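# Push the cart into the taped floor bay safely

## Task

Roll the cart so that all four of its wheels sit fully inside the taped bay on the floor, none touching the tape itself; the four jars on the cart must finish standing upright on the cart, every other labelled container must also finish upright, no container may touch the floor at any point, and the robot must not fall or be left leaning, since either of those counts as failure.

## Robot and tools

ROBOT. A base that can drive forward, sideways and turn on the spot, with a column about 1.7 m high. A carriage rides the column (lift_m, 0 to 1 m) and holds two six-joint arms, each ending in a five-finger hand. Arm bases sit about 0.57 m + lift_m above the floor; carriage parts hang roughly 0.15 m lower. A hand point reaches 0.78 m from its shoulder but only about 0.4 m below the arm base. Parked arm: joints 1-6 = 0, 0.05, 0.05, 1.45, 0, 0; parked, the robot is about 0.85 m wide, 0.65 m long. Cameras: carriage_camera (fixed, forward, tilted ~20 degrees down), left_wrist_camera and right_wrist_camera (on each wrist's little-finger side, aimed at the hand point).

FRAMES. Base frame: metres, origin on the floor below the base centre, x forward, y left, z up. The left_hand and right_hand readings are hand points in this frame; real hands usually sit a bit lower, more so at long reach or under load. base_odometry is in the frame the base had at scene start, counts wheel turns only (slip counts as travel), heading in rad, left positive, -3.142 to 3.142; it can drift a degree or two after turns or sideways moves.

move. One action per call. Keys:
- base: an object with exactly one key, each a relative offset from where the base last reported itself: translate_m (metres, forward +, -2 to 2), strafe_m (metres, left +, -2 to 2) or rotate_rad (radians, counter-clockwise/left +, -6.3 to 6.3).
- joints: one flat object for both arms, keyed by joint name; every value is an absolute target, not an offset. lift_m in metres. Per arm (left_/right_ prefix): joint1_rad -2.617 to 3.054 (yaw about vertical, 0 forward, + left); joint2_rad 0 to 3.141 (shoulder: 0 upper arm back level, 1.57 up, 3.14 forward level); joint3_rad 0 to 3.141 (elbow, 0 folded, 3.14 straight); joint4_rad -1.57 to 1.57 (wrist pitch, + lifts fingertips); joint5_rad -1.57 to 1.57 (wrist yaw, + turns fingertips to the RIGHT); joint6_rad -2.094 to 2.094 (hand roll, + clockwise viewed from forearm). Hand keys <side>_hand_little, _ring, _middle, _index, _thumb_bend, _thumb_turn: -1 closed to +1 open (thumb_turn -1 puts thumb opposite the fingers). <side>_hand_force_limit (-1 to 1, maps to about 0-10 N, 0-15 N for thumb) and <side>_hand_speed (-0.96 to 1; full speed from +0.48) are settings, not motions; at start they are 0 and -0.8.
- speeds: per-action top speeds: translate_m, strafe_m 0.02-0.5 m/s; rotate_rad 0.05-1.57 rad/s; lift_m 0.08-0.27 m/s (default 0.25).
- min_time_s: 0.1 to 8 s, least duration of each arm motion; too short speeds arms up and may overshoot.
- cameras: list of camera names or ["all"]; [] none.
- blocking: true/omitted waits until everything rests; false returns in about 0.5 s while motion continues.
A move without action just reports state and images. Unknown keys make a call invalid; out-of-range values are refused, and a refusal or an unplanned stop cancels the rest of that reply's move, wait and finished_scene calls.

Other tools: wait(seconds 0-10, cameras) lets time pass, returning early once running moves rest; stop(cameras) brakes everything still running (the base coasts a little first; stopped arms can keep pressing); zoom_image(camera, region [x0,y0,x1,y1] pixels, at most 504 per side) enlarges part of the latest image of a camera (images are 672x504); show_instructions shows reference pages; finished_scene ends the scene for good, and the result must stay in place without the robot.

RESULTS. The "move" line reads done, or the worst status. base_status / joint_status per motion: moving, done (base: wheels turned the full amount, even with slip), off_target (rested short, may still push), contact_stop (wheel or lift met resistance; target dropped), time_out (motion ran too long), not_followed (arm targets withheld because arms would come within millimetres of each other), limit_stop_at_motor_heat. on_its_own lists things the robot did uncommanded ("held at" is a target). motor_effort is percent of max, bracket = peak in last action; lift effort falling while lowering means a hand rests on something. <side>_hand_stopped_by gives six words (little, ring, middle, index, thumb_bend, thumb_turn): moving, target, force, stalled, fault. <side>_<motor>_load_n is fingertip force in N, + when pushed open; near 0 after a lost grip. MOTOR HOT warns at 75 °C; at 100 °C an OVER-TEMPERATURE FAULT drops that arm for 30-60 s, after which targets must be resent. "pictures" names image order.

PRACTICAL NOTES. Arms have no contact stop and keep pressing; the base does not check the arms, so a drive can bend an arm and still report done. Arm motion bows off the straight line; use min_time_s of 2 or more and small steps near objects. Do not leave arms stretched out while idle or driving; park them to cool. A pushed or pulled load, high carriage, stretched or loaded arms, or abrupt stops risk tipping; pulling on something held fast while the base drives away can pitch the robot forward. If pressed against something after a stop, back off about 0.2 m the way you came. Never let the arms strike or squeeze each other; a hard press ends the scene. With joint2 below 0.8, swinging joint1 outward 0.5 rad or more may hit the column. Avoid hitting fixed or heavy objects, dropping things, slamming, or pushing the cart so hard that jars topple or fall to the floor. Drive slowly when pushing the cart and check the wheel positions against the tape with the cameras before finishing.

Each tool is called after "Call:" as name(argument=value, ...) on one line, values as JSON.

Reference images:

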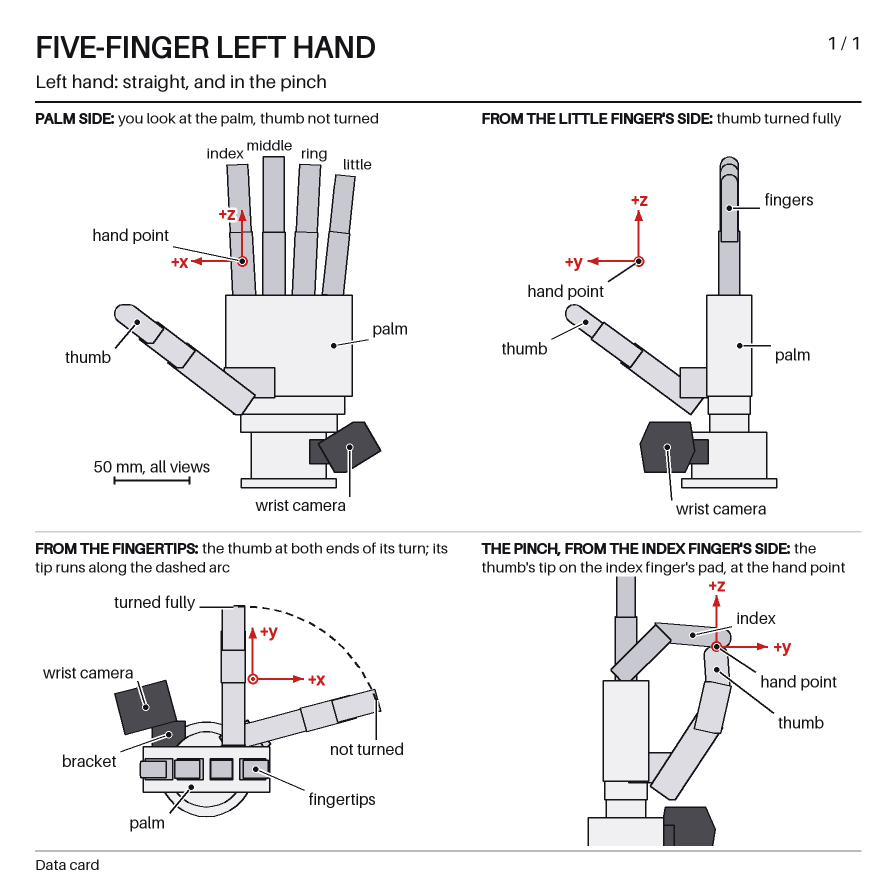

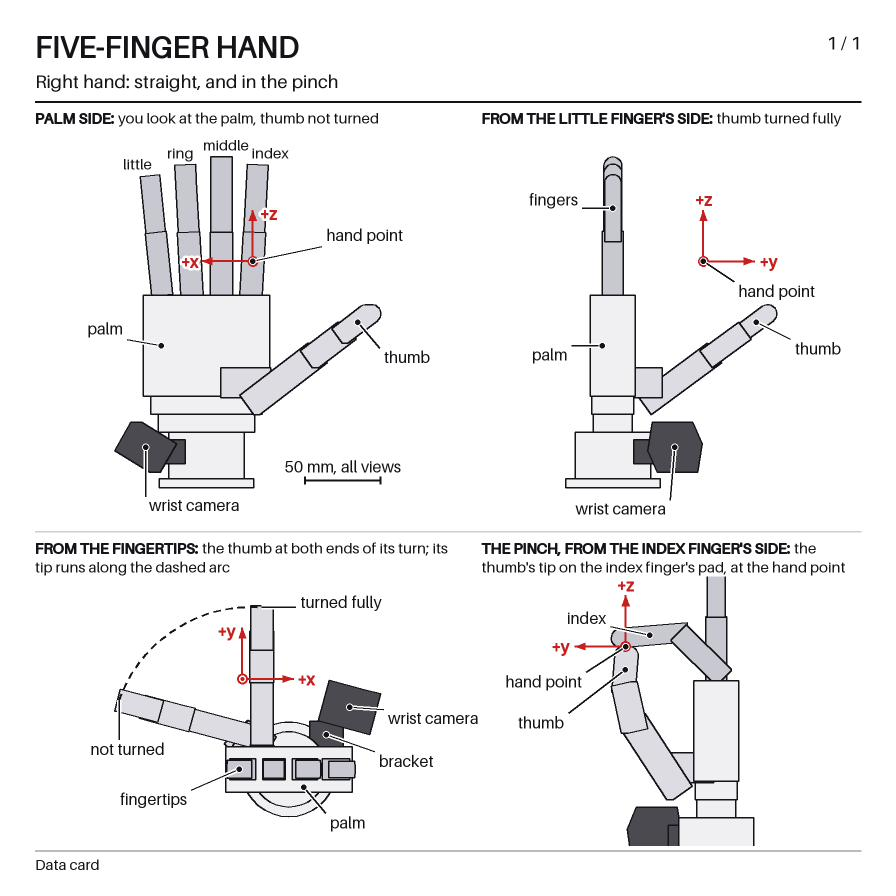

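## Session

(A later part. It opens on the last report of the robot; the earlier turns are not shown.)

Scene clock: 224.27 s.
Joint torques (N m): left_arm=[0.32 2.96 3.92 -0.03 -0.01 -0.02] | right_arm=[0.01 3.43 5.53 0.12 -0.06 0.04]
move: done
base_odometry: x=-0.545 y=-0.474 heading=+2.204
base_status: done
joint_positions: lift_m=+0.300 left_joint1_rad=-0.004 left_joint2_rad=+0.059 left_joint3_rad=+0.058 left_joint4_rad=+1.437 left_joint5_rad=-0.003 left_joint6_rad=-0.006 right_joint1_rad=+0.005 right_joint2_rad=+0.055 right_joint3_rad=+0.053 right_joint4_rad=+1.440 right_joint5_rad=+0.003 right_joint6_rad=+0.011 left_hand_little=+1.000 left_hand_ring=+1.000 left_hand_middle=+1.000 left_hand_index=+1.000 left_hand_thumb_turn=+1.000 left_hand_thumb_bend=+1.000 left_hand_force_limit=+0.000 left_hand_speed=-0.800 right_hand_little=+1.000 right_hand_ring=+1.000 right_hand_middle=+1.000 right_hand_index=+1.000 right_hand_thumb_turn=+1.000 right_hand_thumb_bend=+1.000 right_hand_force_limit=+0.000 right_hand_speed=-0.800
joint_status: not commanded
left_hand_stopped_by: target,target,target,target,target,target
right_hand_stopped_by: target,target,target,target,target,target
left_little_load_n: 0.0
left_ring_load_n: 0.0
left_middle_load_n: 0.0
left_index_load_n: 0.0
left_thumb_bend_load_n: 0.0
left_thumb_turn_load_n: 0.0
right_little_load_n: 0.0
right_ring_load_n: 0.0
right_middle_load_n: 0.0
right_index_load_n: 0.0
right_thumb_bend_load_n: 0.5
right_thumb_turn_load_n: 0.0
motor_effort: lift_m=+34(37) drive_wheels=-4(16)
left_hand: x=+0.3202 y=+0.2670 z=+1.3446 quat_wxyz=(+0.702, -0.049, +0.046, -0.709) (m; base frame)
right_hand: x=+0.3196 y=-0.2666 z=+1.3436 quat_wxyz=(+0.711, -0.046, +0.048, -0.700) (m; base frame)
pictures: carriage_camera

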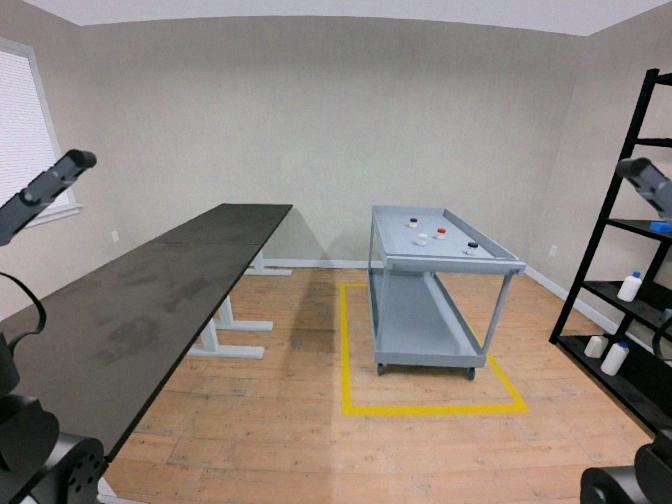

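Call:
move(base={"strafe_m": -0.08}, speeds={"strafe_m": 0.2}, cameras=[])

Call:
move(base={"translate_m": 0.45}, speeds={"translate_m": 0.2}, cameras=["carriage_camera"])

Call:
zoom_image(camera="carriage_camera", region=[300, 200, 560, 460])

Scene clock: 228.90 s.
Joint torques (N m): left_arm=[0.23 2.97 3.92 -0.04 -0.03 -0.02] | right_arm=[-0.01 3.37 5.61 0.1 -0.06 0.05]
move: done
base_odometry: x=-0.481 y=-0.427 heading=+2.203
base_status: done
joint_positions: lift_m=+0.300 left_joint1_rad=-0.003 left_joint2_rad=+0.059 left_joint3_rad=+0.058 left_joint4_rad=+1.438 left_joint5_rad=-0.001 left_joint6_rad=-0.006 right_joint1_rad=+0.005 right_joint2_rad=+0.055 right_joint3_rad=+0.053 right_joint4_rad=+1.440 right_joint5_rad=+0.003 right_joint6_rad=+0.010 left_hand_little=+1.000 left_hand_ring=+1.000 left_hand_middle=+1.000 left_hand_index=+1.000 left_hand_thumb_turn=+1.000 left_hand_thumb_bend=+1.000 left_hand_force_limit=+0.000 left_hand_speed=-0.800 right_hand_little=+1.000 right_hand_ring=+1.000 right_hand_middle=+1.000 right_hand_index=+1.000 right_hand_thumb_turn=+1.000 right_hand_thumb_bend=+1.000 right_hand_force_limit=+0.000 right_hand_speed=-0.800
joint_status: not commanded
left_hand_stopped_by: target,target,target,target,target,target
right_hand_stopped_by: target,target,target,target,target,target
left_little_load_n: 0.0
left_ring_load_n: 0.0
left_middle_load_n: 0.0
left_index_load_n: 0.0
left_thumb_bend_load_n: 0.0
left_thumb_turn_load_n: 0.0
right_little_load_n: 0.0
right_ring_load_n: -0.5
right_middle_load_n: 0.0
right_index_load_n: 0.0
right_thumb_bend_load_n: 0.0
right_thumb_turn_load_n: 0.0
motor_effort: lift_m=+31(37) drive_wheels=+0(14)
left_hand: x=+0.3201 y=+0.2668 z=+1.3446 quat_wxyz=(+0.702, -0.048, +0.047, -0.709) (m; base frame)
right_hand: x=+0.3196 y=-0.2666 z=+1.3436 quat_wxyz=(+0.711, -0.046, +0.048, -0.700) (m; base frame)
pictures: none
No camera images: "cameras" was empty.

Scene clock: 232.33 s.
Joint torques (N m): left_arm=[0.24 2.97 3.96 -0.06 -0.03 -0.03] | right_arm=[-0.05 3.44 5.64 0.05 -0.02 0.05]
move: done
base_odometry: x=-0.748 y=-0.064 heading=+2.204
base_status: done
joint_positions: lift_m=+0.300 left_joint1_rad=-0.003 left_joint2_rad=+0.059 left_joint3_rad=+0.057 left_joint4_rad=+1.440 left_joint5_rad=-0.001 left_joint6_rad=-0.006 right_joint1_rad=+0.005 right_joint2_rad=+0.055 right_joint3_rad=+0.053 right_joint4_rad=+1.443 right_joint5_rad=+0.003 right_joint6_rad=+0.010 left_hand_little=+1.000 left_hand_ring=+1.000 left_hand_middle=+1.000 left_hand_index=+1.000 left_hand_thumb_turn=+1.000 left_hand_thumb_bend=+1.000 left_hand_force_limit=+0.000 left_hand_speed=-0.800 right_hand_little=+1.000 right_hand_ring=+1.000 right_hand_middle=+1.000 right_hand_index=+1.000 right_hand_thumb_turn=+1.000 right_hand_thumb_bend=+1.000 right_hand_force_limit=+0.000 right_hand_speed=-0.800
joint_status: not commanded
left_hand_stopped_by: target,target,target,target,target,target
right_hand_stopped_by: target,target,target,target,target,target
left_little_load_n: 0.0
left_ring_load_n: 0.0
left_middle_load_n: 0.0
left_index_load_n: 0.0
left_thumb_bend_load_n: 0.0
left_thumb_turn_load_n: 0.0
right_little_load_n: 0.0
right_ring_load_n: 0.0
right_middle_load_n: 0.0
right_index_load_n: 0.0
right_thumb_bend_load_n: 0.0
right_thumb_turn_load_n: 0.0
motor_effort: lift_m=+34(36) drive_wheels=-5(11)
left_hand: x=+0.3196 y=+0.2668 z=+1.3447 quat_wxyz=(+0.702, -0.047, +0.046, -0.709) (m; base frame)
right_hand: x=+0.3190 y=-0.2666 z=+1.3437 quat_wxyz=(+0.711, -0.045, +0.047, -0.700) (m; base frame)
pictures: carriage_camera

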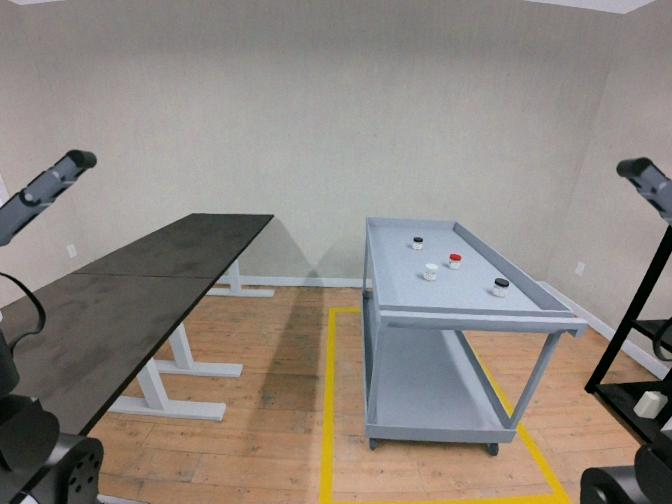

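Scaled by 1.938 from the camera's 672x504 image, which has a finer 960x720 frame.

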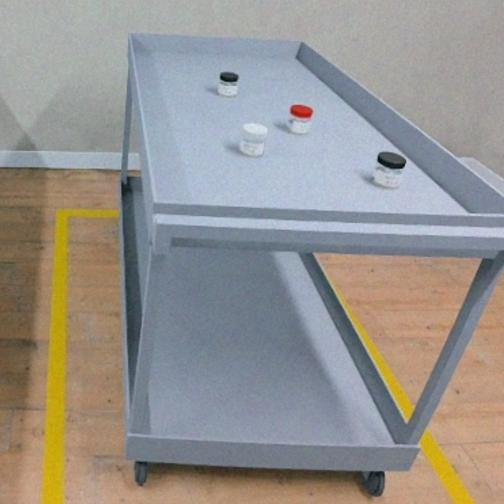

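Call:
zoom_image(camera="carriage_camera", region=[320, 270, 420, 370])

Call:
move(joints={"lift_m": 0.0}, cameras=["carriage_camera"])

Call:
zoom_image(camera="carriage_camera", region=[300, 200, 460, 360])

Scaled by 5.040 from the camera's 672x504 image, which has a finer 960x720 frame.

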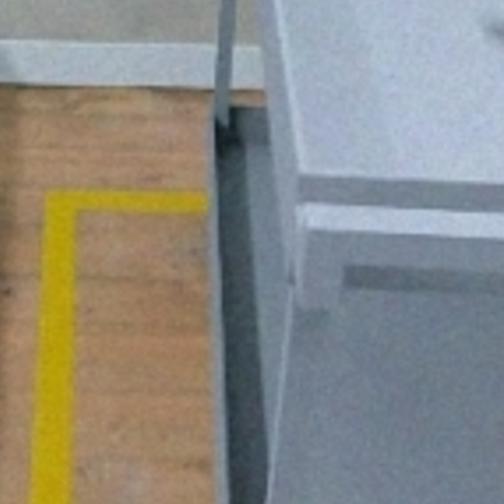

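Scene clock: 244.87 s.
Joint torques (N m): left_arm=[0.25 3.28 4.34 -0.06 -0.04 -0.03] | right_arm=[-0.18 3.75 6.17 0.05 -0.02 0.03]
move: done
base_odometry: x=-0.748 y=-0.064 heading=+2.204
base_status: not commanded
joint_positions: lift_m=+0.001 left_joint1_rad=-0.003 left_joint2_rad=+0.056 left_joint3_rad=+0.052 left_joint4_rad=+1.440 left_joint5_rad=-0.001 left_joint6_rad=-0.006 right_joint1_rad=+0.005 right_joint2_rad=+0.051 right_joint3_rad=+0.047 right_joint4_rad=+1.443 right_joint5_rad=+0.003 right_joint6_rad=+0.010 left_hand_little=+1.000 left_hand_ring=+1.000 left_hand_middle=+1.000 left_hand_index=+1.000 left_hand_thumb_turn=+1.000 left_hand_thumb_bend=+1.000 left_hand_force_limit=+0.000 left_hand_speed=-0.800 right_hand_little=+1.000 right_hand_ring=+1.000 right_hand_middle=+1.000 right_hand_index=+1.000 right_hand_thumb_turn=+1.000 right_hand_thumb_bend=+1.000 right_hand_force_limit=+0.000 right_hand_speed=-0.800
joint_status: all done
left_hand_stopped_by: target,target,target,target,target,target
right_hand_stopped_by: target,target,target,target,target,target
left_little_load_n: 0.0
left_ring_load_n: -0.5
left_middle_load_n: 0.0
left_index_load_n: 0.0
left_thumb_bend_load_n: 0.0
left_thumb_turn_load_n: 0.0
right_little_load_n: 0.0
right_ring_load_n: 0.0
right_middle_load_n: 0.0
right_index_load_n: 0.0
right_thumb_bend_load_n: 0.0
right_thumb_turn_load_n: 0.0
motor_effort: lift_m=+31(35) drive_wheels=-5(6)
left_hand: x=+0.3202 y=+0.2668 z=+1.0439 quat_wxyz=(+0.702, -0.048, +0.047, -0.709) (m; base frame)
right_hand: x=+0.3195 y=-0.2666 z=+1.0428 quat_wxyz=(+0.711, -0.046, +0.048, -0.700) (m; base frame)
pictures: carriage_camera

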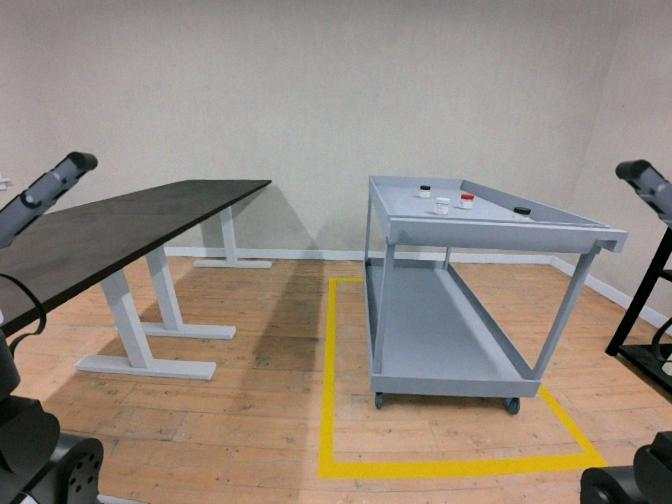

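Scaled by 3.150 from the camera's 672x504 image, which has a finer 960x720 frame.

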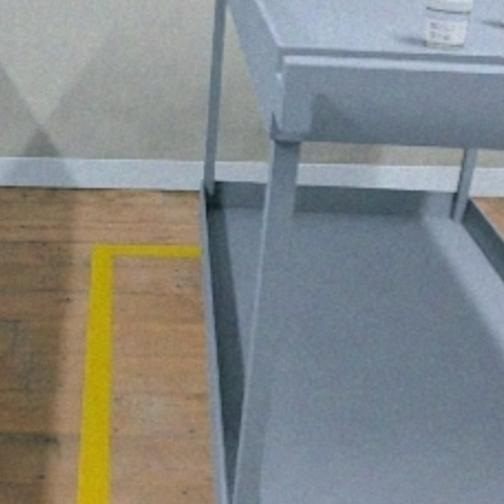

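Call:
finished_scene()

The scene is finished: the task was done.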